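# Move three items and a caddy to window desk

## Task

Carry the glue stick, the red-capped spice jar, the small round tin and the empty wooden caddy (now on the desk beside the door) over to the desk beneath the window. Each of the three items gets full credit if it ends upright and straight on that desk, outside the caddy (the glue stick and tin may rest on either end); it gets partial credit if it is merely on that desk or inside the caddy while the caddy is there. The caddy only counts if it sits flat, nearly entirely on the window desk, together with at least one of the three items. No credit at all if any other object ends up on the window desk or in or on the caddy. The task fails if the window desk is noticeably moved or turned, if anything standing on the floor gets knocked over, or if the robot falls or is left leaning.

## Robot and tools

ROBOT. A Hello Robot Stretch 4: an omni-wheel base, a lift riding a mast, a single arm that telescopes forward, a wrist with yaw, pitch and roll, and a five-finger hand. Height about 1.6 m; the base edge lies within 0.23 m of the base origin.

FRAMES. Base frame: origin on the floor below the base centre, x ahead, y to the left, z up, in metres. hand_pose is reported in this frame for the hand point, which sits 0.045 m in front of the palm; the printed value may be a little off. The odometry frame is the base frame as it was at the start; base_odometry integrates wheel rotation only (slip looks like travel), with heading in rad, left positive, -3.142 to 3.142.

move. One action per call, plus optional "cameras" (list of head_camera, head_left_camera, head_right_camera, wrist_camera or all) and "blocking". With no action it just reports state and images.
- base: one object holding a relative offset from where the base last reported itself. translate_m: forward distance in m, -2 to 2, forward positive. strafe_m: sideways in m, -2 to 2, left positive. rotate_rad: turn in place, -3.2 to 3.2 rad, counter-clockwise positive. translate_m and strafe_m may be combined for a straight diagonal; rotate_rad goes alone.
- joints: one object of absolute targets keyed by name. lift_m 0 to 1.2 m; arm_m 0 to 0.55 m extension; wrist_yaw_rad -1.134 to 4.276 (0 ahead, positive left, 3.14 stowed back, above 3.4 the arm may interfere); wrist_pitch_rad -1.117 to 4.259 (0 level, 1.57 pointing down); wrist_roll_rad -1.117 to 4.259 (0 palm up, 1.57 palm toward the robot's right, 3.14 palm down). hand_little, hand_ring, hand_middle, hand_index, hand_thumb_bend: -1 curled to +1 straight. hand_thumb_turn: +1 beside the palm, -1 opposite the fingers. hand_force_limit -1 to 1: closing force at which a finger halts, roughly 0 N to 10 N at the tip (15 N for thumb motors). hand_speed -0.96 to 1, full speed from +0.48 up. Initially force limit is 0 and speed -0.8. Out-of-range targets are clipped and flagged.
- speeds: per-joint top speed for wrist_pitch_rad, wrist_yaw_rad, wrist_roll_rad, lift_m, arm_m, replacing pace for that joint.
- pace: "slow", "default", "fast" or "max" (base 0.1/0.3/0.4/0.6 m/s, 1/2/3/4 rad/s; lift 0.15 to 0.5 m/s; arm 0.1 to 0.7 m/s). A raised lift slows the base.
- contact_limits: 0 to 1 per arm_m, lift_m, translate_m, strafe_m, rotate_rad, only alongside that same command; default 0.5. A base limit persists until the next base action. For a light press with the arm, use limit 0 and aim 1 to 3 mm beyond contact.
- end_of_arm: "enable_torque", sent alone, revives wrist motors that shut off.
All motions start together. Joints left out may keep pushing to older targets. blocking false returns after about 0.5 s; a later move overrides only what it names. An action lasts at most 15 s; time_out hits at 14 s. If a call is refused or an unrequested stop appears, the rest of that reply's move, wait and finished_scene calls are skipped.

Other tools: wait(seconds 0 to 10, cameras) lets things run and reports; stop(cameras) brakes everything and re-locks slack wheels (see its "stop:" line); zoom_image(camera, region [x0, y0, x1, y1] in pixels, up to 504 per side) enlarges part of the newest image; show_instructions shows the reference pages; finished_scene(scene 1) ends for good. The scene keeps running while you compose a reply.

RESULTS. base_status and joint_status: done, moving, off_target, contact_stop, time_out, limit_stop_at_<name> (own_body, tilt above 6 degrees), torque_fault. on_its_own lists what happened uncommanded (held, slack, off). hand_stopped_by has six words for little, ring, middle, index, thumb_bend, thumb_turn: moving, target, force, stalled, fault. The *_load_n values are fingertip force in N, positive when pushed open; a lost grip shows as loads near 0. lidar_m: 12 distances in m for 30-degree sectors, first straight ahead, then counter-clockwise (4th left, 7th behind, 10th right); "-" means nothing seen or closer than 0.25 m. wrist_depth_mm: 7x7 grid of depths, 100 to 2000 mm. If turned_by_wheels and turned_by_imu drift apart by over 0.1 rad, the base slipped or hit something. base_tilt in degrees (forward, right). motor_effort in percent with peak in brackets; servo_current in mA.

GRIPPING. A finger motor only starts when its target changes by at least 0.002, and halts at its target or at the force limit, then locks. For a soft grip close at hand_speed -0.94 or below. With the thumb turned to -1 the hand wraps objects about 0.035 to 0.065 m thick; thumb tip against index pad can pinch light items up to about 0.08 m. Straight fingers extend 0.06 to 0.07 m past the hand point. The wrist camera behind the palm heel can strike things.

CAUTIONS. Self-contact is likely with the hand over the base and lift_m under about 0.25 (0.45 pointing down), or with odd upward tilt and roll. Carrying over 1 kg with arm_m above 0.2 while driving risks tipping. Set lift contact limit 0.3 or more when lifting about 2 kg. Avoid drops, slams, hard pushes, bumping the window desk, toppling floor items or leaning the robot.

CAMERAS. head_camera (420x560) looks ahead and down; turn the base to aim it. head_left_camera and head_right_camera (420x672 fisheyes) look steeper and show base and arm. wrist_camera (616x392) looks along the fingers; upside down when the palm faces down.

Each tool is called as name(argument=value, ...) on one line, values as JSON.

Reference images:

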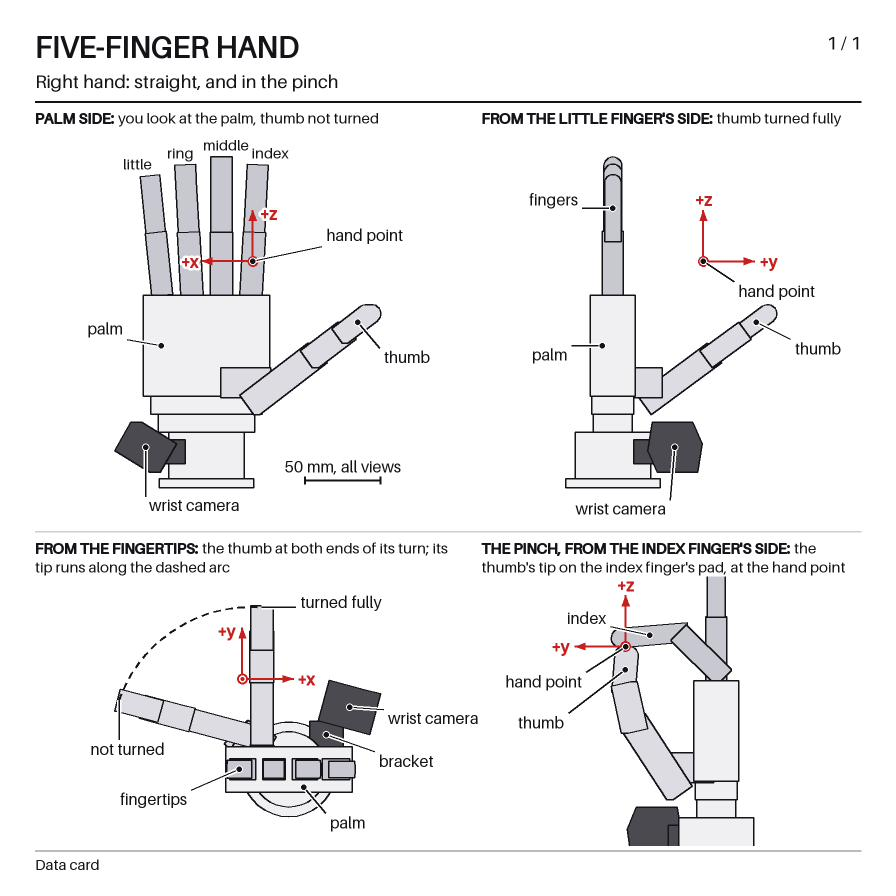

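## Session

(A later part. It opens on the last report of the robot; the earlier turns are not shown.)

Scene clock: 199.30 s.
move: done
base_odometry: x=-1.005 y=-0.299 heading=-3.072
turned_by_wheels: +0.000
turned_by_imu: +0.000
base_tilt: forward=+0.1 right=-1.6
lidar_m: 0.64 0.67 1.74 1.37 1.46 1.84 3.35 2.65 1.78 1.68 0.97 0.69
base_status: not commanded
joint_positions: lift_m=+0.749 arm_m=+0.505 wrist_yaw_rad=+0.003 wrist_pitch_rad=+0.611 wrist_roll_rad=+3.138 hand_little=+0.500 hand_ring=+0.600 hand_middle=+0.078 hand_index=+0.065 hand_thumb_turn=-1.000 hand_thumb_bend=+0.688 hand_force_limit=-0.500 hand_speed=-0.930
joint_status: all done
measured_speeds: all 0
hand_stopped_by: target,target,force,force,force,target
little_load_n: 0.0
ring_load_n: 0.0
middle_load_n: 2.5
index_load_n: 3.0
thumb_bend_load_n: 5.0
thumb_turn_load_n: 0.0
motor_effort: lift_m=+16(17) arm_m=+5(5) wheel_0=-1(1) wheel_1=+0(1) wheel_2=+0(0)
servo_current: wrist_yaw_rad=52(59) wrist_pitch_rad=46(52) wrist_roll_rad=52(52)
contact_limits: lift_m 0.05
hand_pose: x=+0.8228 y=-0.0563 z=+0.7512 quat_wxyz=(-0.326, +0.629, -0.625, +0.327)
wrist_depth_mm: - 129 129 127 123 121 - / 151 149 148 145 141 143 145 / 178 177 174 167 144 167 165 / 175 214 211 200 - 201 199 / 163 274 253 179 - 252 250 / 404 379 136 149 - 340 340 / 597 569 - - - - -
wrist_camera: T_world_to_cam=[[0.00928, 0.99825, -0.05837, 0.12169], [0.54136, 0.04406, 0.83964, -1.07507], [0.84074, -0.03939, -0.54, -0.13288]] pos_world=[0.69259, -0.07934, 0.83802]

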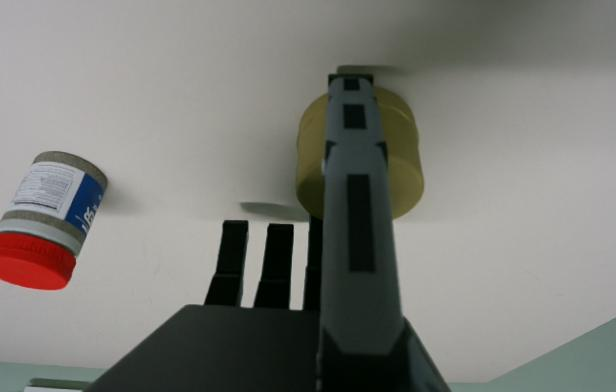

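move(joints={"hand_thumb_bend": 0.72, "hand_index": 0.12, "hand_middle": 0.12, "hand_speed": -0.93}, cameras=["wrist_camera"])

move(joints={"hand_thumb_bend": 0.85, "hand_index": 0.3, "hand_middle": 0.3, "hand_speed": -0.85}, cameras=["wrist_camera"])

Scene clock: 200.33 s.
move: done
base_odometry: x=-1.005 y=-0.299 heading=-3.072
turned_by_wheels: +0.000
turned_by_imu: +0.000
base_tilt: forward=+0.1 right=-1.6
lidar_m: 0.65 0.70 1.73 1.39 1.44 1.83 3.35 2.63 1.77 1.69 0.99 0.70
base_status: not commanded
joint_positions: lift_m=+0.749 arm_m=+0.505 wrist_yaw_rad=+0.003 wrist_pitch_rad=+0.611 wrist_roll_rad=+3.138 hand_little=+0.500 hand_ring=+0.600 hand_middle=+0.120 hand_index=+0.120 hand_thumb_turn=-1.000 hand_thumb_bend=+0.720 hand_force_limit=-0.500 hand_speed=-0.930
joint_status: all done
measured_speeds: all 0
hand_stopped_by: target,target,target,target,target,target
little_load_n: 0.0
ring_load_n: -0.5
middle_load_n: 0.0
index_load_n: 0.0
thumb_bend_load_n: 0.0
thumb_turn_load_n: 0.0
motor_effort: lift_m=+16(16) arm_m=+6(6) wheel_0=+0(1) wheel_1=+0(1) wheel_2=+0(0)
servo_current: wrist_yaw_rad=72(72) wrist_pitch_rad=46(52) wrist_roll_rad=52(52)
contact_limits: lift_m 0.05
hand_pose: x=+0.8228 y=-0.0563 z=+0.7512 quat_wxyz=(-0.326, +0.629, -0.625, +0.327)
wrist_depth_mm: 132 128 128 126 123 121 - / 150 149 147 146 140 143 145 / 176 175 173 166 157 167 164 / 175 212 211 200 - 199 199 / 163 273 251 179 - 252 250 / 397 373 137 128 - 340 338 / 591 559 - 108 - - -
wrist_camera: T_world_to_cam=[[0.00928, 0.99825, -0.05837, 0.12169], [0.54136, 0.04406, 0.83964, -1.07507], [0.84074, -0.03939, -0.54, -0.13288]] pos_world=[0.69259, -0.07934, 0.83802]

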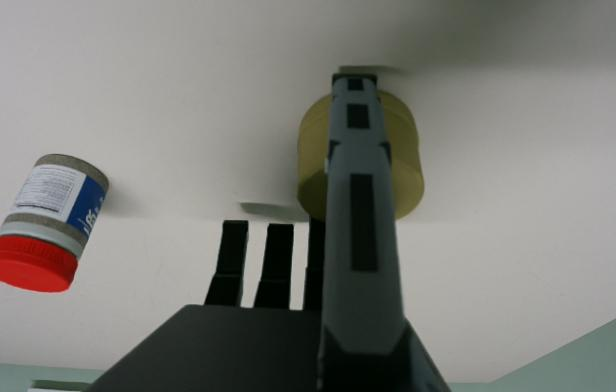

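Scene clock: 201.43 s.
move: done
base_odometry: x=-1.005 y=-0.299 heading=-3.072
turned_by_wheels: +0.000
turned_by_imu: +0.000
base_tilt: forward=+0.1 right=-1.6
lidar_m: 0.66 0.69 1.73 1.40 1.45 1.83 3.35 2.64 1.76 1.68 0.98 0.68
base_status: not commanded
joint_positions: lift_m=+0.749 arm_m=+0.505 wrist_yaw_rad=+0.003 wrist_pitch_rad=+0.611 wrist_roll_rad=+3.138 hand_little=+0.500 hand_ring=+0.600 hand_middle=+0.300 hand_index=+0.300 hand_thumb_turn=-1.000 hand_thumb_bend=+0.850 hand_force_limit=-0.500 hand_speed=-0.850
joint_status: all done
measured_speeds: all 0
hand_stopped_by: target,target,target,target,target,target
little_load_n: 0.0
ring_load_n: 0.0
middle_load_n: -1.0
index_load_n: 0.0
thumb_bend_load_n: 0.0
thumb_turn_load_n: 0.0
motor_effort: lift_m=+16(16) arm_m=+5(6) wheel_0=-1(1) wheel_1=+1(1) wheel_2=+0(0)
servo_current: wrist_yaw_rad=59(72) wrist_pitch_rad=39(52) wrist_roll_rad=52(59)
contact_limits: lift_m 0.05
hand_pose: x=+0.8228 y=-0.0563 z=+0.7512 quat_wxyz=(-0.326, +0.629, -0.625, +0.327)
wrist_depth_mm: 133 129 128 127 123 121 - / 150 148 147 147 140 143 145 / 177 176 174 167 158 167 165 / 175 213 211 200 - 200 200 / 163 274 252 179 - 253 250 / 397 377 137 128 - 340 340 / 597 564 - 108 - - -
wrist_camera: T_world_to_cam=[[0.00928, 0.99825, -0.05837, 0.12169], [0.54136, 0.04406, 0.83964, -1.07507], [0.84074, -0.03939, -0.54, -0.13288]] pos_world=[0.69259, -0.07934, 0.83802]

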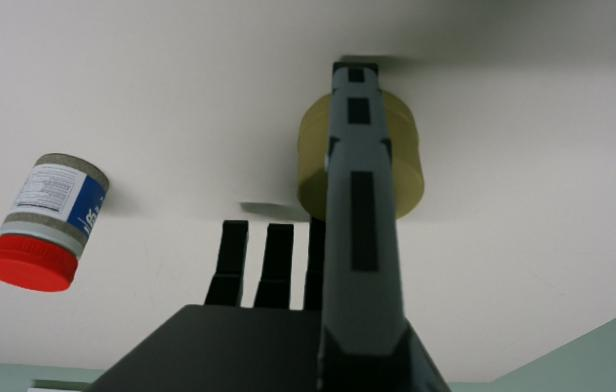

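Tin stayed; released. Open fully and rise.

move(joints={"hand_thumb_bend": 1.0, "hand_index": 0.6, "hand_middle": 0.6, "hand_ring": 0.6, "hand_little": 0.6, "hand_speed": -0.3})

move(joints={"lift_m": 0.9}, speeds={"lift_m": 0.1}, cameras=["wrist_camera", "head_camera"])

Scene clock: 202.27 s.
move: done
base_odometry: x=-1.005 y=-0.299 heading=-3.072
turned_by_wheels: +0.000
turned_by_imu: +0.000
base_tilt: forward=+0.1 right=-1.6
lidar_m: 0.66 0.69 1.72 1.38 1.43 1.84 3.36 2.64 1.74 1.70 0.97 0.70
base_status: not commanded
joint_positions: lift_m=+0.749 arm_m=+0.505 wrist_yaw_rad=+0.003 wrist_pitch_rad=+0.611 wrist_roll_rad=+3.138 hand_little=+0.600 hand_ring=+0.600 hand_middle=+0.600 hand_index=+0.600 hand_thumb_turn=-1.000 hand_thumb_bend=+1.000 hand_force_limit=-0.500 hand_speed=-0.300
joint_status: all done
measured_speeds: all 0
hand_stopped_by: target,target,target,target,target,target
little_load_n: 0.0
ring_load_n: 0.0
middle_load_n: 0.0
index_load_n: 0.0
thumb_bend_load_n: 0.0
thumb_turn_load_n: 0.0
motor_effort: lift_m=+17(17) arm_m=+5(5) wheel_0=+0(0) wheel_1=+0(1) wheel_2=+0(0)
servo_current: wrist_yaw_rad=46(72) wrist_pitch_rad=46(52) wrist_roll_rad=52(52)
contact_limits: lift_m 0.05
hand_pose: x=+0.8228 y=-0.0563 z=+0.7512 quat_wxyz=(-0.326, +0.629, -0.625, +0.327)
wrist_depth_mm: 132 128 128 127 121 121 - / 150 148 146 146 139 142 140 / 176 175 173 166 - 167 164 / 176 212 210 200 - 200 198 / 163 274 253 195 - 251 249 / 397 375 137 128 - 338 340 / 591 559 - 108 - - -
pictures: none

Scene clock: 204.40 s.
move: done
base_odometry: x=-1.005 y=-0.299 heading=-3.072
turned_by_wheels: +0.000
turned_by_imu: +0.000
base_tilt: forward=+0.0 right=-1.6
lidar_m: 0.65 1.51 1.74 1.38 1.42 1.84 3.38 2.63 1.76 1.68 0.99 0.70
base_status: not commanded
joint_positions: lift_m=+0.900 arm_m=+0.505 wrist_yaw_rad=+0.003 wrist_pitch_rad=+0.611 wrist_roll_rad=+3.138 hand_little=+0.600 hand_ring=+0.600 hand_middle=+0.600 hand_index=+0.600 hand_thumb_turn=-1.000 hand_thumb_bend=+1.000 hand_force_limit=-0.500 hand_speed=-0.300
joint_status: all done
measured_speeds: all 0
hand_stopped_by: target,target,target,target,target,target
little_load_n: 0.0
ring_load_n: -0.5
middle_load_n: 0.0
index_load_n: -0.5
thumb_bend_load_n: 0.0
thumb_turn_load_n: 0.0
motor_effort: lift_m=+25(28) arm_m=+5(6) wheel_0=-1(1) wheel_1=+0(1) wheel_2=+0(0)
servo_current: wrist_yaw_rad=52(72) wrist_pitch_rad=46(52) wrist_roll_rad=52(59)
hand_pose: x=+0.8228 y=-0.0563 z=+0.9015 quat_wxyz=(-0.326, +0.629, -0.625, +0.327)
wrist_depth_mm: 296 268 290 287 277 282 285 / 340 338 336 322 109 324 319 / 402 399 394 389 - 377 375 / 492 480 480 469 - 455 436 / 634 621 574 189 - 539 - / - 750 136 128 - - - / 732 - - 108 - - -
pictures: head_camera, wrist_camera
wrist_camera: T_world_to_cam=[[0.00928, 0.99825, -0.05837, 0.13045], [0.54136, 0.04406, 0.83964, -1.20118], [0.84074, -0.03939, -0.54, -0.05177]] pos_world=[0.69259, -0.07934, 0.98822]

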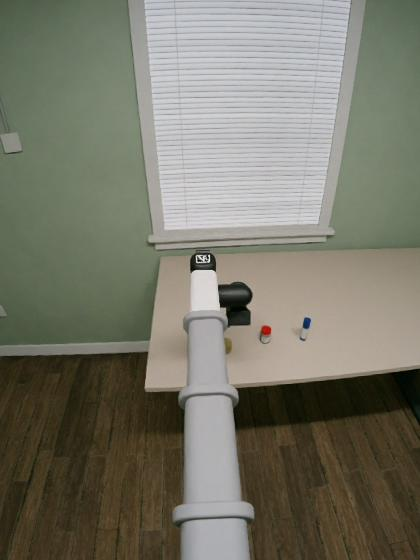

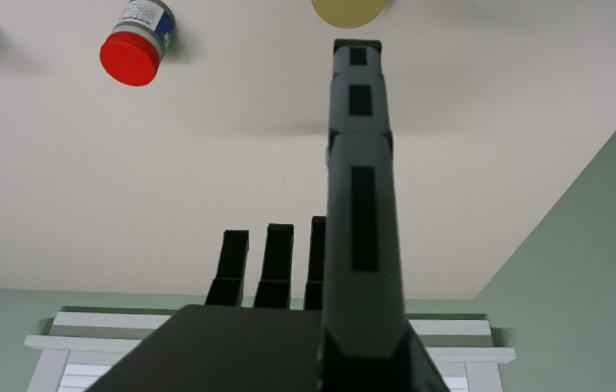

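move(joints={"arm_m": 0.05, "hand_speed": 0.0}, cameras=["head_camera"])

move(base={"translate_m": -0.8})

move(base={"rotate_rad": -3.2}, cameras=["head_camera", "head_left_camera", "head_right_camera"])

Scene clock: 207.07 s.
move: done
base_odometry: x=-1.005 y=-0.299 heading=-3.072
turned_by_wheels: +0.000
turned_by_imu: +0.000
base_tilt: forward=+0.1 right=-1.6
lidar_m: 0.65 0.68 1.75 1.38 1.43 1.83 3.35 2.64 1.76 1.69 0.96 0.70
base_status: not commanded
joint_positions: lift_m=+0.900 arm_m=+0.050 wrist_yaw_rad=+0.003 wrist_pitch_rad=+0.611 wrist_roll_rad=+3.138 hand_little=+0.600 hand_ring=+0.600 hand_middle=+0.600 hand_index=+0.600 hand_thumb_turn=-1.000 hand_thumb_bend=+1.000 hand_force_limit=-0.500 hand_speed=+0.000
joint_status: all done
measured_speeds: all 0
hand_stopped_by: target,target,target,target,target,target
little_load_n: 0.0
ring_load_n: 0.0
middle_load_n: 0.0
index_load_n: 0.0
thumb_bend_load_n: 0.0
thumb_turn_load_n: 0.0
motor_effort: lift_m=+25(25) arm_m=-6(7) wheel_0=+0(1) wheel_1=+0(1) wheel_2=+0(0)
servo_current: wrist_yaw_rad=52(72) wrist_pitch_rad=46(52) wrist_roll_rad=52(65)
hand_pose: x=+0.3680 y=-0.0563 z=+0.9015 quat_wxyz=(-0.326, +0.629, -0.625, +0.327)
wrist_depth_mm: 1118 1118 1078 1060 1008 1025 1042 / 1281 1255 1255 1205 109 1182 1160 / 1499 1499 1499 1430 - 1397 1366 / 544 535 530 517 - - - / 668 640 585 189 - 539 - / 946 891 137 128 - - - / - - - 108 - - -

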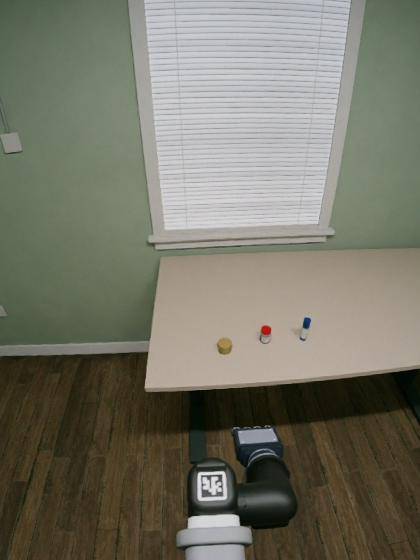

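Scene clock: 211.23 s.
move: done
base_odometry: x=-0.207 y=-0.244 heading=-3.072
turned_by_wheels: +0.000
turned_by_imu: +0.002
base_tilt: forward=+0.0 right=-1.6
lidar_m: 1.44 2.32 1.42 1.37 1.33 1.70 1.75 1.81 2.23 1.71 1.75 1.55
base_status: done
joint_positions: lift_m=+0.900 arm_m=+0.050 wrist_yaw_rad=+0.003 wrist_pitch_rad=+0.611 wrist_roll_rad=+3.138 hand_little=+0.600 hand_ring=+0.600 hand_middle=+0.600 hand_index=+0.600 hand_thumb_turn=-1.000 hand_thumb_bend=+1.000 hand_force_limit=-0.500 hand_speed=+0.000
joint_status: not commanded
measured_speeds: all 0
hand_stopped_by: target,target,target,target,target,target
little_load_n: 0.0
ring_load_n: 0.0
middle_load_n: 0.0
index_load_n: 0.0
thumb_bend_load_n: 0.0
thumb_turn_load_n: 0.0
motor_effort: lift_m=+25(25) arm_m=-5(6) wheel_0=+0(7) wheel_1=+0(6) wheel_2=-2(13)
servo_current: wrist_yaw_rad=46(78) wrist_pitch_rad=39(52) wrist_roll_rad=52(59)
hand_pose: x=+0.3680 y=-0.0563 z=+0.9015 quat_wxyz=(-0.326, +0.629, -0.625, +0.327)
wrist_depth_mm: 1118 1098 1060 1060 1042 1042 1025 / 1308 1281 1229 1205 109 1182 1160 / 1537 1499 1499 1430 - 1366 1366 / 1863 1808 1756 1708 - 1661 1618 / - - - 197 - - - / - - 138 153 - - - / 1397 1336 - 108 - - -
pictures: none

Scene clock: 214.23 s.
move: done
base_odometry: x=-0.207 y=-0.243 heading=+0.012
turned_by_wheels: -3.200
turned_by_imu: -3.130
base_tilt: forward=+0.0 right=-1.6
lidar_m: 1.72 1.76 2.25 1.71 1.73 1.53 1.45 2.30 1.45 1.39 1.33 1.67
base_status: done
joint_positions: lift_m=+0.900 arm_m=+0.050 wrist_yaw_rad=+0.003 wrist_pitch_rad=+0.611 wrist_roll_rad=+3.138 hand_little=+0.600 hand_ring=+0.600 hand_middle=+0.600 hand_index=+0.600 hand_thumb_turn=-1.000 hand_thumb_bend=+1.000 hand_force_limit=-0.500 hand_speed=+0.000
joint_status: not commanded
measured_speeds: all 0
hand_stopped_by: target,target,target,target,target,target
little_load_n: 0.0
ring_load_n: -0.5
middle_load_n: 0.0
index_load_n: 0.0
thumb_bend_load_n: 0.0
thumb_turn_load_n: 0.0
motor_effort: lift_m=+25(25) arm_m=-5(6) wheel_0=+1(7) wheel_1=-1(8) wheel_2=+2(12)
servo_current: wrist_yaw_rad=65(72) wrist_pitch_rad=39(52) wrist_roll_rad=46(59)
hand_pose: x=+0.3680 y=-0.0563 z=+0.9015 quat_wxyz=(-0.326, +0.629, -0.625, +0.327)
wrist_depth_mm: 1098 1098 1078 1078 1025 1025 1025 / 1281 1255 1229 1182 109 1182 1182 / 1464 1499 1430 1464 - 1366 1366 / 1661 1808 1756 1756 - 1661 1661 / 1618 - - 197 - 1983 - / 1661 - 138 154 - - - / - - - 108 - - 1921

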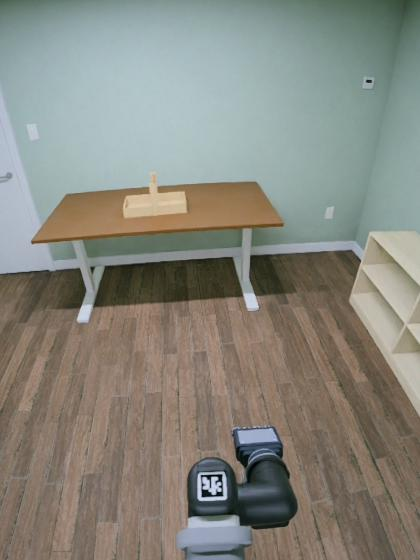

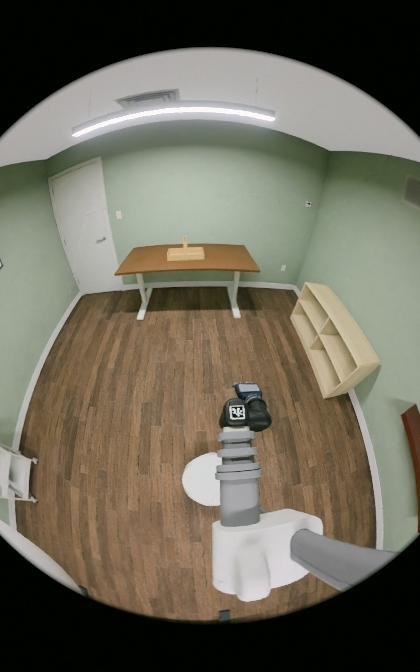

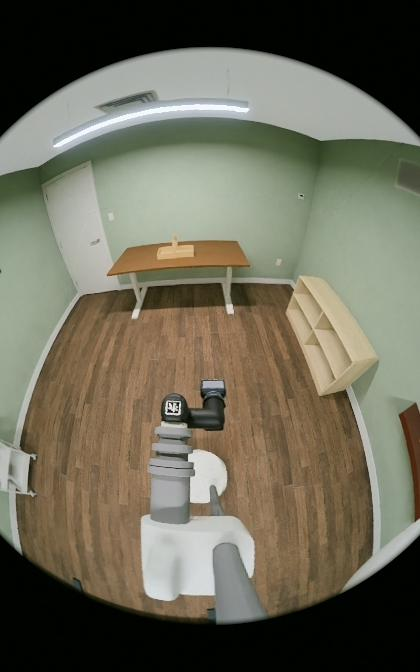

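zoom_image(camera="head_camera", region=[100, 150, 220, 240])

Scaled by 4.200 from the camera's image (finer frame: 1200x1600).

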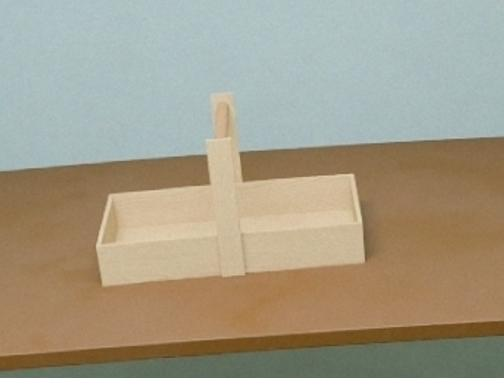

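move(base={"translate_m": 0.95, "strafe_m": 0.42}, joints={"lift_m": 1.15, "wrist_pitch_rad": 1.57, "wrist_roll_rad": 1.57, "hand_index": 1.0, "hand_middle": 1.0, "hand_ring": 1.0, "hand_little": 1.0, "hand_thumb_turn": 1.0}, cameras=["head_camera", "wrist_camera", "head_right_camera"])

Scene clock: 221.27 s.
move: done
base_odometry: x=+0.738 y=+0.188 heading=+0.012
turned_by_wheels: +0.000
turned_by_imu: +0.000
base_tilt: forward=+0.0 right=-1.6
lidar_m: 0.75 0.81 1.86 1.72 1.73 1.83 3.24 2.63 2.00 1.58 1.14 0.81
base_status: done
joint_positions: lift_m=+1.150 arm_m=+0.050 wrist_yaw_rad=+0.003 wrist_pitch_rad=+1.568 wrist_roll_rad=+1.572 hand_little=+1.000 hand_ring=+1.000 hand_middle=+1.000 hand_index=+1.000 hand_thumb_turn=+1.000 hand_thumb_bend=+1.000 hand_force_limit=-0.500 hand_speed=+0.000
joint_status: all done
measured_speeds: all 0
hand_stopped_by: target,target,target,target,target,target
little_load_n: 0.0
ring_load_n: 0.0
middle_load_n: 0.0
index_load_n: 0.0
thumb_bend_load_n: 0.0
thumb_turn_load_n: 0.0
motor_effort: lift_m=+25(29) arm_m=-5(5) wheel_0=+2(5) wheel_1=-2(8) wheel_2=-1(15)
servo_current: wrist_yaw_rad=46(72) wrist_pitch_rad=39(98) wrist_roll_rad=46(111)
hand_pose: x=+0.1912 y=-0.1477 z=+1.1064 quat_wxyz=(+0.000, +1.000, +0.001, +0.001)
wrist_depth_mm: 1281 1255 1255 1255 1205 1229 1229 / 1308 1281 1281 1255 1255 1229 1229 / 1281 1281 1281 1255 1229 1229 1205 / 1281 1281 1281 1281 1025 1229 1229 / 1281 1281 1281 1255 1042 1229 - / 1336 1281 136 161 182 1255 - / 1308 - - 102 - - -
pictures: head_camera, head_right_camera, wrist_camera
wrist_camera: T_world_to_cam=[[-0.99813, -0.03963, -0.04649, 0.26566], [-0.04141, 0.99842, 0.03802, 0.11196], [0.04491, 0.03987, -0.9982, 1.2571]] pos_world=[0.21333, -0.15138, 1.26293]

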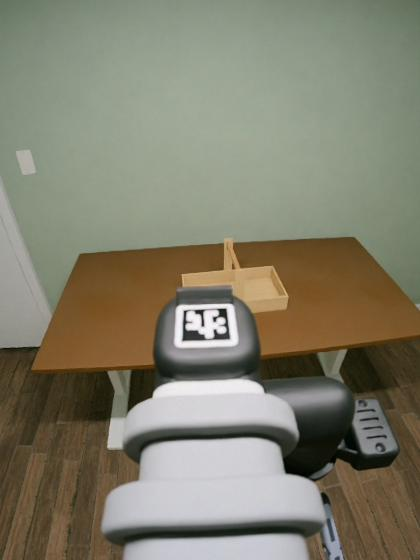

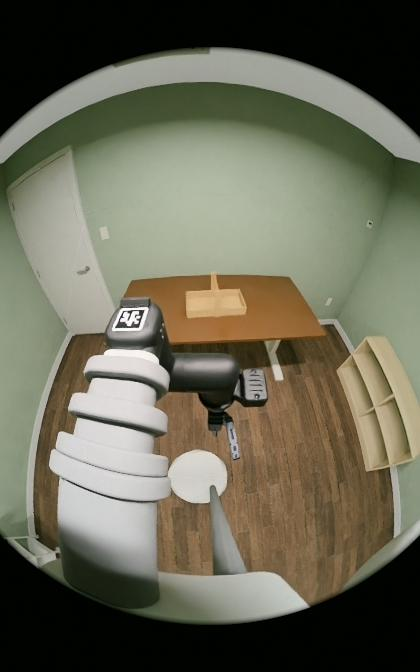

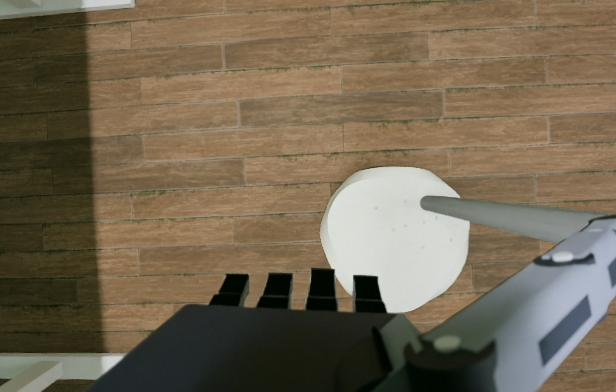

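zoom_image(camera="head_right_camera", region=[160, 250, 270, 340])

zoom_image(camera="head_camera", region=[170, 220, 310, 330])

Scaled by 4.582 from the camera's image (finer frame: 600x960).

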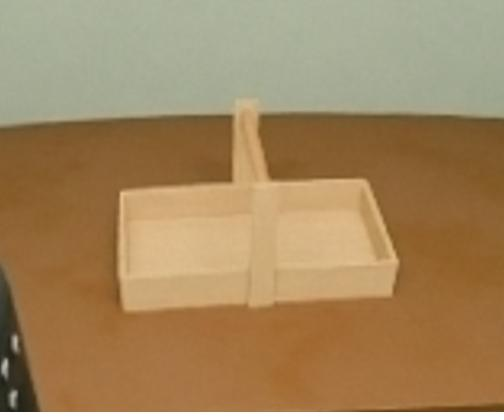

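Scaled by 3.600 from the camera's image (finer frame: 1200x1600).

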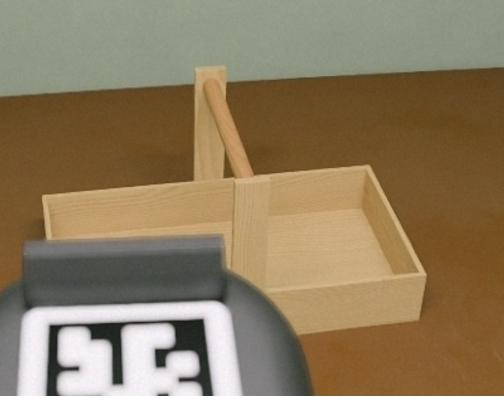

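move(base={"translate_m": 0.38}, joints={"arm_m": 0.25}, cameras=["head_camera", "wrist_camera", "head_right_camera"])

Scene clock: 224.40 s.
move: done
base_odometry: x=+1.118 y=+0.192 heading=+0.012
turned_by_wheels: +0.000
turned_by_imu: +0.000
base_tilt: forward=+0.1 right=-1.6
lidar_m: 0.37 0.39 0.52 1.76 1.79 2.01 3.63 2.66 1.67 1.57 0.60 0.41
base_status: done
joint_positions: lift_m=+1.150 arm_m=+0.250 wrist_yaw_rad=+0.003 wrist_pitch_rad=+1.568 wrist_roll_rad=+1.572 hand_little=+1.000 hand_ring=+1.000 hand_middle=+1.000 hand_index=+1.000 hand_thumb_turn=+1.000 hand_thumb_bend=+1.000 hand_force_limit=-0.500 hand_speed=+0.000
joint_status: all done
measured_speeds: all 0
hand_stopped_by: target,target,target,target,target,target
little_load_n: 0.0
ring_load_n: 0.0
middle_load_n: 0.0
index_load_n: 0.0
thumb_bend_load_n: 0.0
thumb_turn_load_n: 0.0
motor_effort: lift_m=+25(25) arm_m=+5(7) wheel_0=+0(8) wheel_1=+1(6) wheel_2=-1(15)
servo_current: wrist_yaw_rad=52(72) wrist_pitch_rad=46(52) wrist_roll_rad=52(59)
hand_pose: x=+0.3909 y=-0.1477 z=+1.1064 quat_wxyz=(+0.000, +1.000, +0.001, +0.001)
wrist_depth_mm: 549 539 539 535 1255 1229 1205 / 544 544 539 539 1229 1229 1229 / 539 539 544 539 1255 1255 1229 / 535 421 549 539 1229 1042 1229 / 549 544 549 544 1060 1025 - / 559 554 136 162 182 1060 - / 559 525 - 102 - - -
pictures: head_camera, head_right_camera, wrist_camera
wrist_camera: T_world_to_cam=[[-0.99816, -0.03964, -0.046, 0.46446], [-0.04141, 0.99842, 0.03804, 0.12021], [0.04442, 0.03987, -0.99822, 1.24836]] pos_world=[0.41313, -0.15138, 1.26293]

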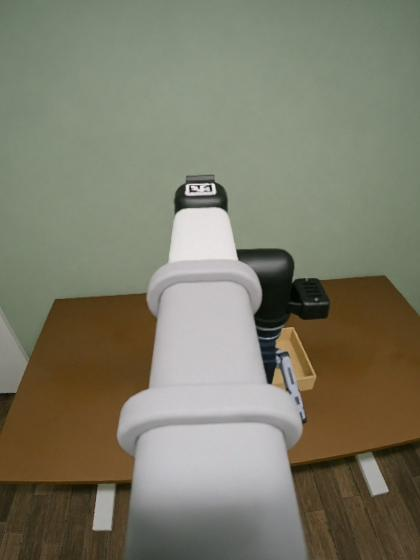

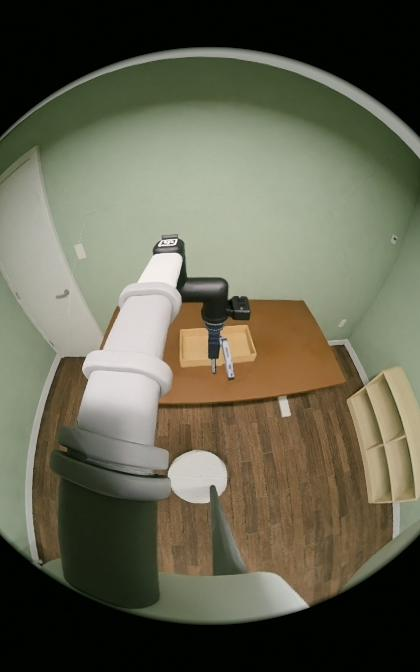

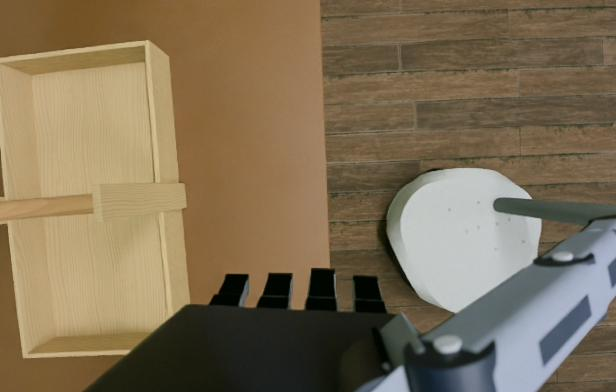

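zoom_image(camera="wrist_camera", region=[0, 120, 220, 280])

Scaled by 2.291.

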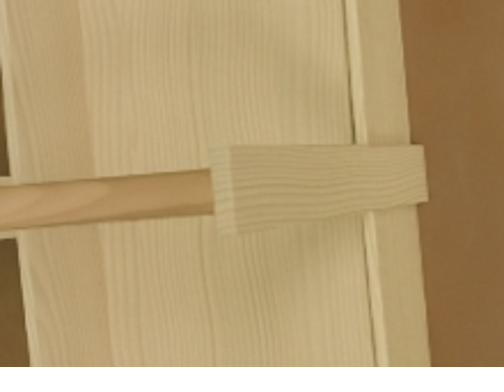

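move(joints={"arm_m": 0.45, "wrist_yaw_rad": 0.1}, cameras=["wrist_camera", "head_right_camera"])

Scene clock: 228.10 s.
move: done
base_odometry: x=+1.118 y=+0.192 heading=+0.012
turned_by_wheels: +0.000
turned_by_imu: +0.000
base_tilt: forward=+0.1 right=-1.6
lidar_m: 0.38 0.38 0.52 1.75 1.80 2.00 3.24 2.65 1.67 1.56 0.61 0.43
base_status: not commanded
joint_positions: lift_m=+1.150 arm_m=+0.450 wrist_yaw_rad=+0.096 wrist_pitch_rad=+1.569 wrist_roll_rad=+1.572 hand_little=+1.000 hand_ring=+1.000 hand_middle=+1.000 hand_index=+1.000 hand_thumb_turn=+1.000 hand_thumb_bend=+1.000 hand_force_limit=-0.500 hand_speed=+0.000
joint_status: all done
measured_speeds: all 0
hand_stopped_by: target,target,target,target,target,target
little_load_n: 0.0
ring_load_n: 0.0
middle_load_n: 0.0
index_load_n: 0.0
thumb_bend_load_n: 0.0
thumb_turn_load_n: 0.0
motor_effort: lift_m=+25(25) arm_m=+5(7) wheel_0=+0(1) wheel_1=+1(1) wheel_2=-1(1)
servo_current: wrist_yaw_rad=59(104) wrist_pitch_rad=39(52) wrist_roll_rad=39(59)
hand_pose: x=+0.6047 y=-0.1498 z=+1.1064 quat_wxyz=(+0.000, +0.999, +0.048, +0.001)
wrist_depth_mm: 549 544 535 530 530 525 1205 / 544 549 535 535 530 530 1205 / 549 544 539 535 535 530 1229 / 554 379 539 539 539 1025 1229 / 559 549 549 539 539 1042 - / 559 554 136 161 199 535 - / 559 559 - 102 - - -
pictures: head_right_camera, wrist_camera
wrist_camera: T_world_to_cam=[[-0.99015, -0.13236, -0.04572, 0.65873], [-0.13413, 0.99023, 0.03808, 0.18598], [0.04024, 0.04384, -0.99823, 1.24209]] pos_world=[0.62721, -0.15143, 1.26293]

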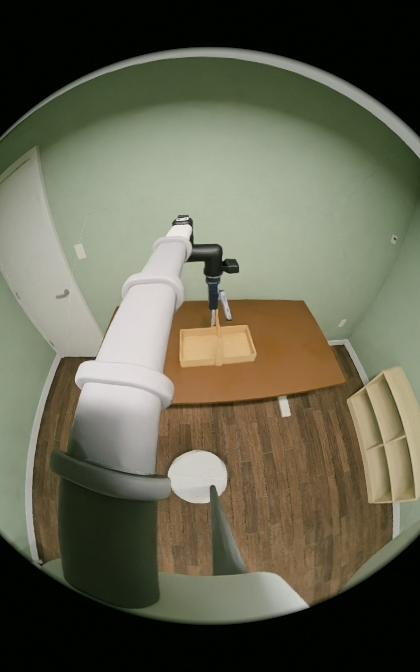

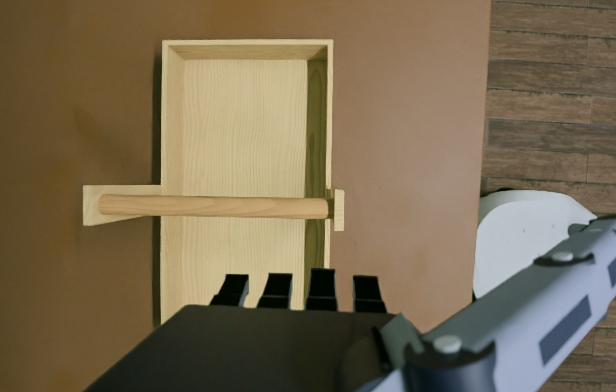

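move(base={"translate_m": 0.06}, joints={"arm_m": 0.484, "wrist_yaw_rad": 0.112, "hand_thumb_turn": -1.0, "hand_speed": 0.0}, pace="slow", cameras=["wrist_camera"])

move(joints={"lift_m": 1.03}, cameras=["wrist_camera", "head_right_camera"])

Scene clock: 231.43 s.
move: done
base_odometry: x=+1.178 y=+0.193 heading=+0.012
turned_by_wheels: +0.000
turned_by_imu: +0.001
base_tilt: forward=+0.1 right=-1.6
lidar_m: 0.33 0.32 0.43 1.77 1.82 2.07 3.70 2.65 1.65 1.56 0.51 0.34
base_status: done
joint_positions: lift_m=+1.150 arm_m=+0.484 wrist_yaw_rad=+0.108 wrist_pitch_rad=+1.569 wrist_roll_rad=+1.572 hand_little=+1.000 hand_ring=+1.000 hand_middle=+1.000 hand_index=+1.000 hand_thumb_turn=-1.000 hand_thumb_bend=+1.000 hand_force_limit=-0.500 hand_speed=+0.000
joint_status: all done
measured_speeds: all 0
hand_stopped_by: target,target,target,target,target,target
little_load_n: 0.0
ring_load_n: 0.0
middle_load_n: 0.0
index_load_n: 0.0
thumb_bend_load_n: 0.0
thumb_turn_load_n: 0.0
motor_effort: lift_m=+25(25) arm_m=+5(7) wheel_0=+2(5) wheel_1=+2(4) wheel_2=-2(9)
servo_current: wrist_yaw_rad=52(78) wrist_pitch_rad=46(52) wrist_roll_rad=52(59)
hand_pose: x=+0.6405 y=-0.1500 z=+1.1064 quat_wxyz=(+0.000, +0.999, +0.054, +0.001)
wrist_depth_mm: 549 539 539 535 530 525 1205 / 554 539 539 530 109 525 1229 / 549 549 544 530 - 530 1229 / 554 549 512 535 - 535 1042 / 559 559 554 539 - 530 1025 / 554 554 137 162 - 539 1025 / 559 559 - - - - 1255
wrist_camera: T_world_to_cam=[[-0.98848, -0.14424, -0.04575, 0.69138], [-0.14601, 0.98855, 0.03801, 0.19837], [0.03974, 0.04425, -0.99823, 1.24104]] pos_world=[0.66306, -0.15129, 1.26293]

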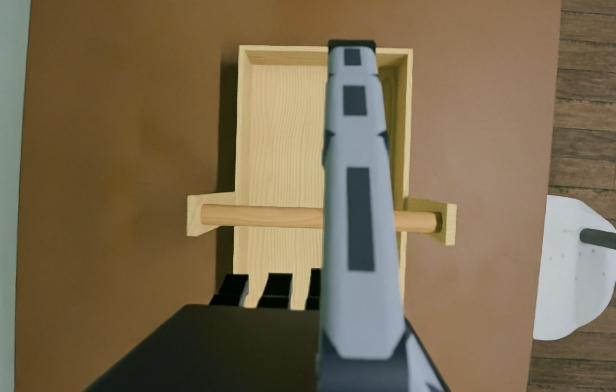

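Scene clock: 232.97 s.
move: done
base_odometry: x=+1.178 y=+0.193 heading=+0.012
turned_by_wheels: +0.000
turned_by_imu: +0.000
base_tilt: forward=+0.1 right=-1.6
lidar_m: 0.32 0.34 0.45 1.76 1.80 2.06 3.70 2.66 1.67 1.56 0.51 0.35
base_status: not commanded
joint_positions: lift_m=+1.030 arm_m=+0.484 wrist_yaw_rad=+0.108 wrist_pitch_rad=+1.569 wrist_roll_rad=+1.572 hand_little=+1.000 hand_ring=+1.000 hand_middle=+1.000 hand_index=+1.000 hand_thumb_turn=-1.000 hand_thumb_bend=+1.000 hand_force_limit=-0.500 hand_speed=+0.000
joint_status: all done
measured_speeds: all 0
hand_stopped_by: target,target,target,target,target,target
little_load_n: 0.0
ring_load_n: 0.5
middle_load_n: 0.0
index_load_n: 0.0
thumb_bend_load_n: 0.0
thumb_turn_load_n: 0.0
motor_effort: lift_m=+17(25) arm_m=+5(5) wheel_0=+2(3) wheel_1=+2(2) wheel_2=-2(2)
servo_current: wrist_yaw_rad=46(65) wrist_pitch_rad=46(59) wrist_roll_rad=46(59)
hand_pose: x=+0.6405 y=-0.1500 z=+0.9870 quat_wxyz=(+0.000, +0.999, +0.054, +0.001)
wrist_depth_mm: 424 421 413 399 366 407 407 / 430 424 413 410 110 410 407 / 430 427 415 415 - 413 410 / 433 430 387 415 - 413 410 / 433 427 364 220 - 215 413 / 433 430 136 162 - 415 415 / 439 433 - - - - 415
pictures: head_right_camera, wrist_camera
wrist_camera: T_world_to_cam=[[-0.98848, -0.14424, -0.04575, 0.68592], [-0.14601, 0.98855, 0.03801, 0.2029], [0.03974, 0.04425, -0.99823, 1.12195]] pos_world=[0.66306, -0.15129, 1.14363]

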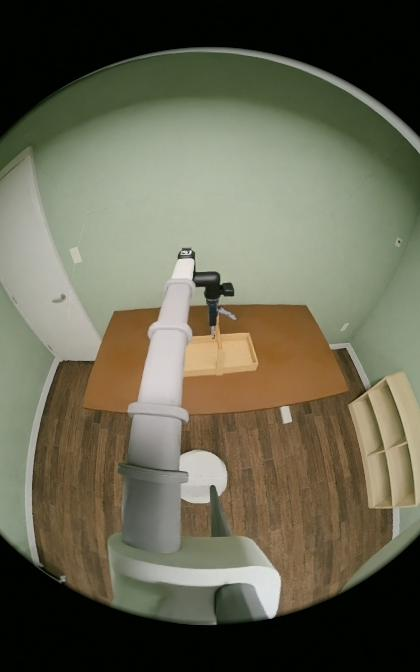

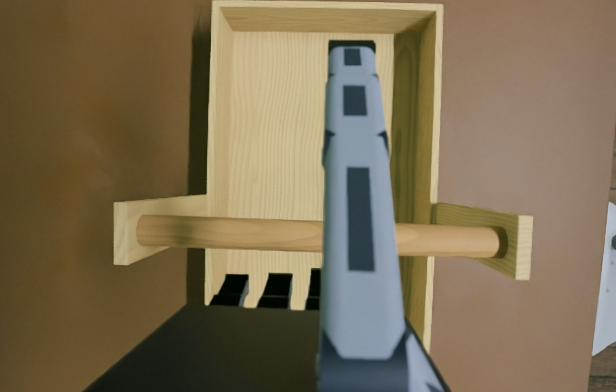

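move(joints={"lift_m": 0.98}, speeds={"lift_m": 0.05}, contact_limits={"lift_m": 0.1}, cameras=["wrist_camera"])

move(joints={"lift_m": 0.951}, speeds={"lift_m": 0.05}, contact_limits={"lift_m": 0.1}, cameras=["wrist_camera", "head_right_camera"])

Scene clock: 235.33 s.
move: done
base_odometry: x=+1.178 y=+0.193 heading=+0.012
turned_by_wheels: +0.000
turned_by_imu: +0.000
base_tilt: forward=+0.0 right=-1.6
lidar_m: 0.31 0.35 0.43 1.76 1.81 2.04 3.70 2.65 1.65 1.54 0.50 0.34
base_status: not commanded
joint_positions: lift_m=+0.980 arm_m=+0.484 wrist_yaw_rad=+0.108 wrist_pitch_rad=+1.569 wrist_roll_rad=+1.572 hand_little=+1.000 hand_ring=+1.000 hand_middle=+1.000 hand_index=+1.000 hand_thumb_turn=-1.000 hand_thumb_bend=+1.000 hand_force_limit=-0.500 hand_speed=+0.000
joint_status: all done
measured_speeds: all 0
hand_stopped_by: target,target,target,target,target,target
little_load_n: 0.0
ring_load_n: 0.0
middle_load_n: 0.0
index_load_n: 0.0
thumb_bend_load_n: 0.0
thumb_turn_load_n: 0.0
motor_effort: lift_m=+17(18) arm_m=+5(6) wheel_0=+1(3) wheel_1=+2(2) wheel_2=-2(2)
servo_current: wrist_yaw_rad=46(78) wrist_pitch_rad=46(52) wrist_roll_rad=52(59)
contact_limits: lift_m 0.1
hand_pose: x=+0.6405 y=-0.1500 z=+0.9370 quat_wxyz=(+0.000, +0.999, +0.054, +0.001)
wrist_depth_mm: 375 370 364 359 359 359 359 / 377 373 366 362 112 362 359 / 379 375 366 364 - 364 362 / 377 375 368 366 - 364 364 / 382 175 173 171 - 168 167 / 384 382 136 161 - 368 368 / 389 382 - - - - 370
wrist_camera: T_world_to_cam=[[-0.98848, -0.14424, -0.04575, 0.68363], [-0.14601, 0.98855, 0.03801, 0.2048], [0.03974, 0.04425, -0.99823, 1.07204]] pos_world=[0.66306, -0.15129, 1.09363]

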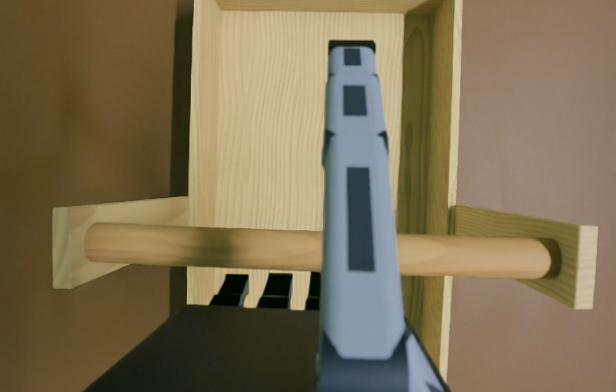

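Scene clock: 236.37 s.
move: done
base_odometry: x=+1.178 y=+0.193 heading=+0.012
turned_by_wheels: +0.000
turned_by_imu: +0.000
base_tilt: forward=+0.0 right=-1.6
lidar_m: 0.32 0.32 0.45 1.77 1.82 2.02 3.67 2.66 1.64 1.55 0.52 0.35
base_status: not commanded
joint_positions: lift_m=+0.951 arm_m=+0.484 wrist_yaw_rad=+0.108 wrist_pitch_rad=+1.569 wrist_roll_rad=+1.572 hand_little=+1.000 hand_ring=+1.000 hand_middle=+1.000 hand_index=+1.000 hand_thumb_turn=-1.000 hand_thumb_bend=+1.000 hand_force_limit=-0.500 hand_speed=+0.000
joint_status: all done
measured_speeds: all 0
hand_stopped_by: target,target,target,target,target,target
little_load_n: 0.0
ring_load_n: 0.0
middle_load_n: 0.0
index_load_n: 0.0
thumb_bend_load_n: 0.0
thumb_turn_load_n: 0.0
motor_effort: lift_m=+17(18) arm_m=+5(5) wheel_0=+1(3) wheel_1=+2(2) wheel_2=-2(2)
servo_current: wrist_yaw_rad=52(72) wrist_pitch_rad=46(52) wrist_roll_rad=52(59)
contact_limits: lift_m 0.1
hand_pose: x=+0.6405 y=-0.1500 z=+0.9081 quat_wxyz=(+0.000, +0.999, +0.054, +0.001)
wrist_depth_mm: 345 343 334 332 330 330 330 / 345 343 334 334 113 332 332 / 349 347 338 336 - 334 334 / 349 347 340 338 - 334 334 / 143 144 142 142 - 141 167 / 351 351 137 143 - 338 340 / 355 353 - - - - 338
pictures: head_right_camera, wrist_camera
wrist_camera: T_world_to_cam=[[-0.98848, -0.14424, -0.04575, 0.68231], [-0.14601, 0.98855, 0.03801, 0.2059], [0.03974, 0.04425, -0.99823, 1.04309]] pos_world=[0.66306, -0.15129, 1.06463]

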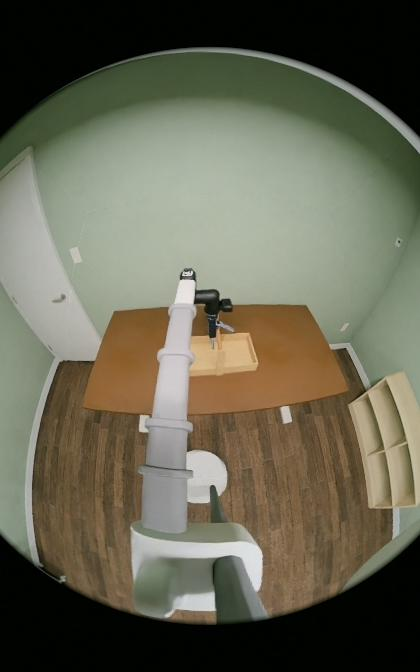

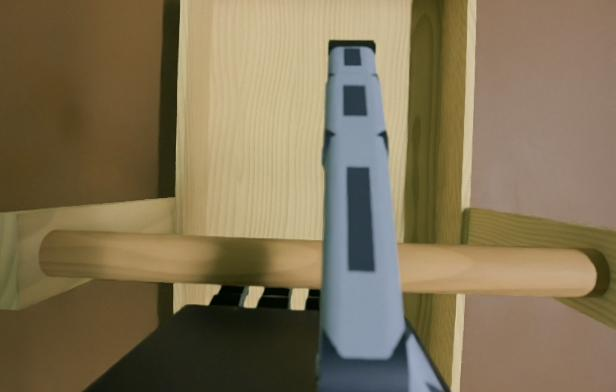

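move(joints={"hand_index": 0.0, "hand_middle": 0.0, "hand_ring": 0.0, "hand_little": 0.0, "hand_speed": -0.8, "hand_force_limit": -0.5}, cameras=["wrist_camera"])

Scene clock: 238.90 s.
move: done
base_odometry: x=+1.178 y=+0.193 heading=+0.012
turned_by_wheels: +0.000
turned_by_imu: +0.000
base_tilt: forward=+0.1 right=-1.6
lidar_m: 0.31 0.33 0.43 1.76 1.80 2.05 3.69 2.64 1.67 1.54 0.51 0.35
base_status: not commanded
joint_positions: lift_m=+0.951 arm_m=+0.484 wrist_yaw_rad=+0.108 wrist_pitch_rad=+1.569 wrist_roll_rad=+1.572 hand_little=+0.000 hand_ring=+0.000 hand_middle=+0.000 hand_index=+0.000 hand_thumb_turn=-1.000 hand_thumb_bend=+1.000 hand_force_limit=-0.500 hand_speed=-0.800
joint_status: all done
measured_speeds: all 0
hand_stopped_by: target,target,target,target,target,target
little_load_n: 0.0
ring_load_n: 0.0
middle_load_n: 0.0
index_load_n: 0.0
thumb_bend_load_n: 0.0
thumb_turn_load_n: 0.0
motor_effort: lift_m=+17(17) arm_m=+5(5) wheel_0=+2(3) wheel_1=+2(2) wheel_2=-2(2)
servo_current: wrist_yaw_rad=52(78) wrist_pitch_rad=52(59) wrist_roll_rad=59(59)
contact_limits: lift_m 0.1
hand_pose: x=+0.6405 y=-0.1500 z=+0.9081 quat_wxyz=(+0.000, +0.999, +0.054, +0.001)
wrist_depth_mm: 345 342 334 332 329 330 329 / 347 345 334 334 112 334 332 / 347 347 338 336 - 334 332 / 351 347 307 173 - 336 336 / 143 143 142 142 - 141 168 / 353 351 137 143 - 340 338 / 355 353 - - - - 342
wrist_camera: T_world_to_cam=[[-0.98848, -0.14424, -0.04575, 0.68231], [-0.14601, 0.98855, 0.03801, 0.2059], [0.03974, 0.04425, -0.99823, 1.04309]] pos_world=[0.66306, -0.15129, 1.06463]

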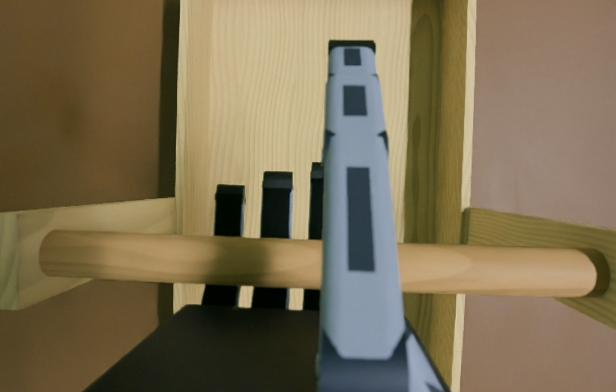

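Fingers are under the dowel. Close further.

move(joints={"hand_index": -0.5, "hand_middle": -0.5, "hand_ring": -0.5, "hand_little": -0.5, "hand_speed": -0.85, "hand_force_limit": -0.5}, cameras=["wrist_camera"])

Scene clock: 240.73 s.
move: done
base_odometry: x=+1.178 y=+0.193 heading=+0.012
turned_by_wheels: +0.000
turned_by_imu: +0.000
base_tilt: forward=+0.1 right=-1.6
lidar_m: 0.31 0.33 0.45 1.76 1.80 2.08 3.69 2.64 1.67 1.55 0.52 0.37
base_status: not commanded
joint_positions: lift_m=+0.951 arm_m=+0.484 wrist_yaw_rad=+0.108 wrist_pitch_rad=+1.569 wrist_roll_rad=+1.572 hand_little=-0.500 hand_ring=-0.500 hand_middle=-0.500 hand_index=-0.500 hand_thumb_turn=-1.000 hand_thumb_bend=+1.000 hand_force_limit=-0.500 hand_speed=-0.850
joint_status: all done
measured_speeds: all 0
hand_stopped_by: target,target,target,target,target,target
little_load_n: 0.5
ring_load_n: 1.0
middle_load_n: 0.0
index_load_n: 1.5
thumb_bend_load_n: -0.5
thumb_turn_load_n: 0.0
motor_effort: lift_m=+18(19) arm_m=+5(5) wheel_0=+2(3) wheel_1=+2(2) wheel_2=-2(2)
servo_current: wrist_yaw_rad=59(72) wrist_pitch_rad=46(52) wrist_roll_rad=52(59)
contact_limits: lift_m 0.1
hand_pose: x=+0.6405 y=-0.1500 z=+0.9079 quat_wxyz=(+0.000, +0.999, +0.054, +0.001)
wrist_depth_mm: 345 340 329 327 322 330 327 / 347 342 330 329 112 329 330 / 347 343 334 332 - 334 334 / 347 270 148 144 - 283 332 / 140 139 138 137 - 135 167 / 351 349 136 128 - 338 336 / 353 353 - - - - 340
wrist_camera: T_world_to_cam=[[-0.98848, -0.14424, -0.04575, 0.6823], [-0.14601, 0.98855, 0.03801, 0.20591], [0.03974, 0.04425, -0.99823, 1.04299]] pos_world=[0.66306, -0.15129, 1.06453]

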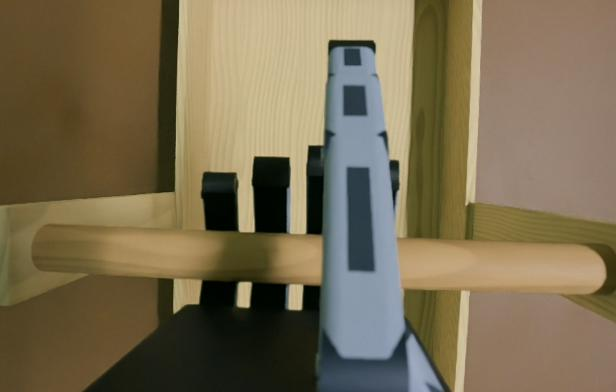

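move(joints={"lift_m": 0.965}, speeds={"lift_m": 0.03}, cameras=["wrist_camera", "head_right_camera"])

Scene clock: 242.00 s.
move: done
base_odometry: x=+1.178 y=+0.193 heading=+0.012
turned_by_wheels: +0.000
turned_by_imu: +0.000
base_tilt: forward=+0.1 right=-1.6
lidar_m: 0.32 0.33 0.44 1.76 1.80 2.05 3.69 2.66 1.67 1.55 0.49 0.34
base_status: not commanded
joint_positions: lift_m=+0.965 arm_m=+0.484 wrist_yaw_rad=+0.108 wrist_pitch_rad=+1.569 wrist_roll_rad=+1.572 hand_little=-0.500 hand_ring=-0.500 hand_middle=-0.500 hand_index=-0.500 hand_thumb_turn=-1.000 hand_thumb_bend=+1.000 hand_force_limit=-0.500 hand_speed=-0.850
joint_status: all done
measured_speeds: all 0
hand_stopped_by: target,target,target,target,target,target
little_load_n: 0.5
ring_load_n: 1.0
middle_load_n: 0.5
index_load_n: 1.5
thumb_bend_load_n: 0.0
thumb_turn_load_n: 0.0
motor_effort: lift_m=+27(29) arm_m=+5(5) wheel_0=+2(3) wheel_1=+2(2) wheel_2=-2(2)
servo_current: wrist_yaw_rad=46(59) wrist_pitch_rad=46(52) wrist_roll_rad=46(59)
hand_pose: x=+0.6405 y=-0.1500 z=+0.9212 quat_wxyz=(+0.000, +0.999, +0.054, +0.001)
wrist_depth_mm: 355 355 329 327 324 342 342 / 357 355 330 329 112 343 342 / 359 357 332 330 - 345 343 / 362 268 148 143 - 285 345 / 140 140 138 136 - 135 167 / 366 366 136 128 - 353 349 / 368 366 - - - - 351
pictures: head_right_camera, wrist_camera
wrist_camera: T_world_to_cam=[[-0.98848, -0.14424, -0.04575, 0.68291], [-0.14601, 0.98855, 0.03801, 0.2054], [0.03974, 0.04425, -0.99823, 1.05626]] pos_world=[0.66306, -0.15129, 1.07783]

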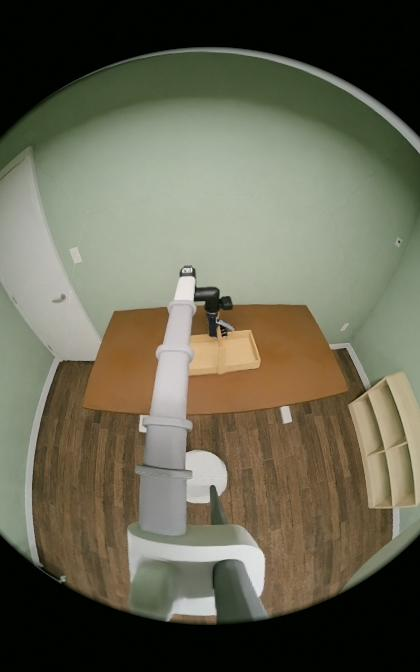

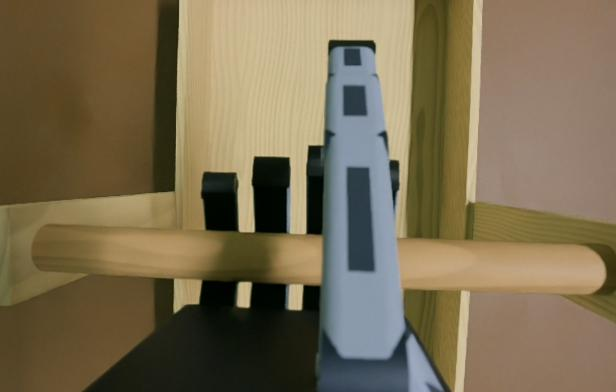

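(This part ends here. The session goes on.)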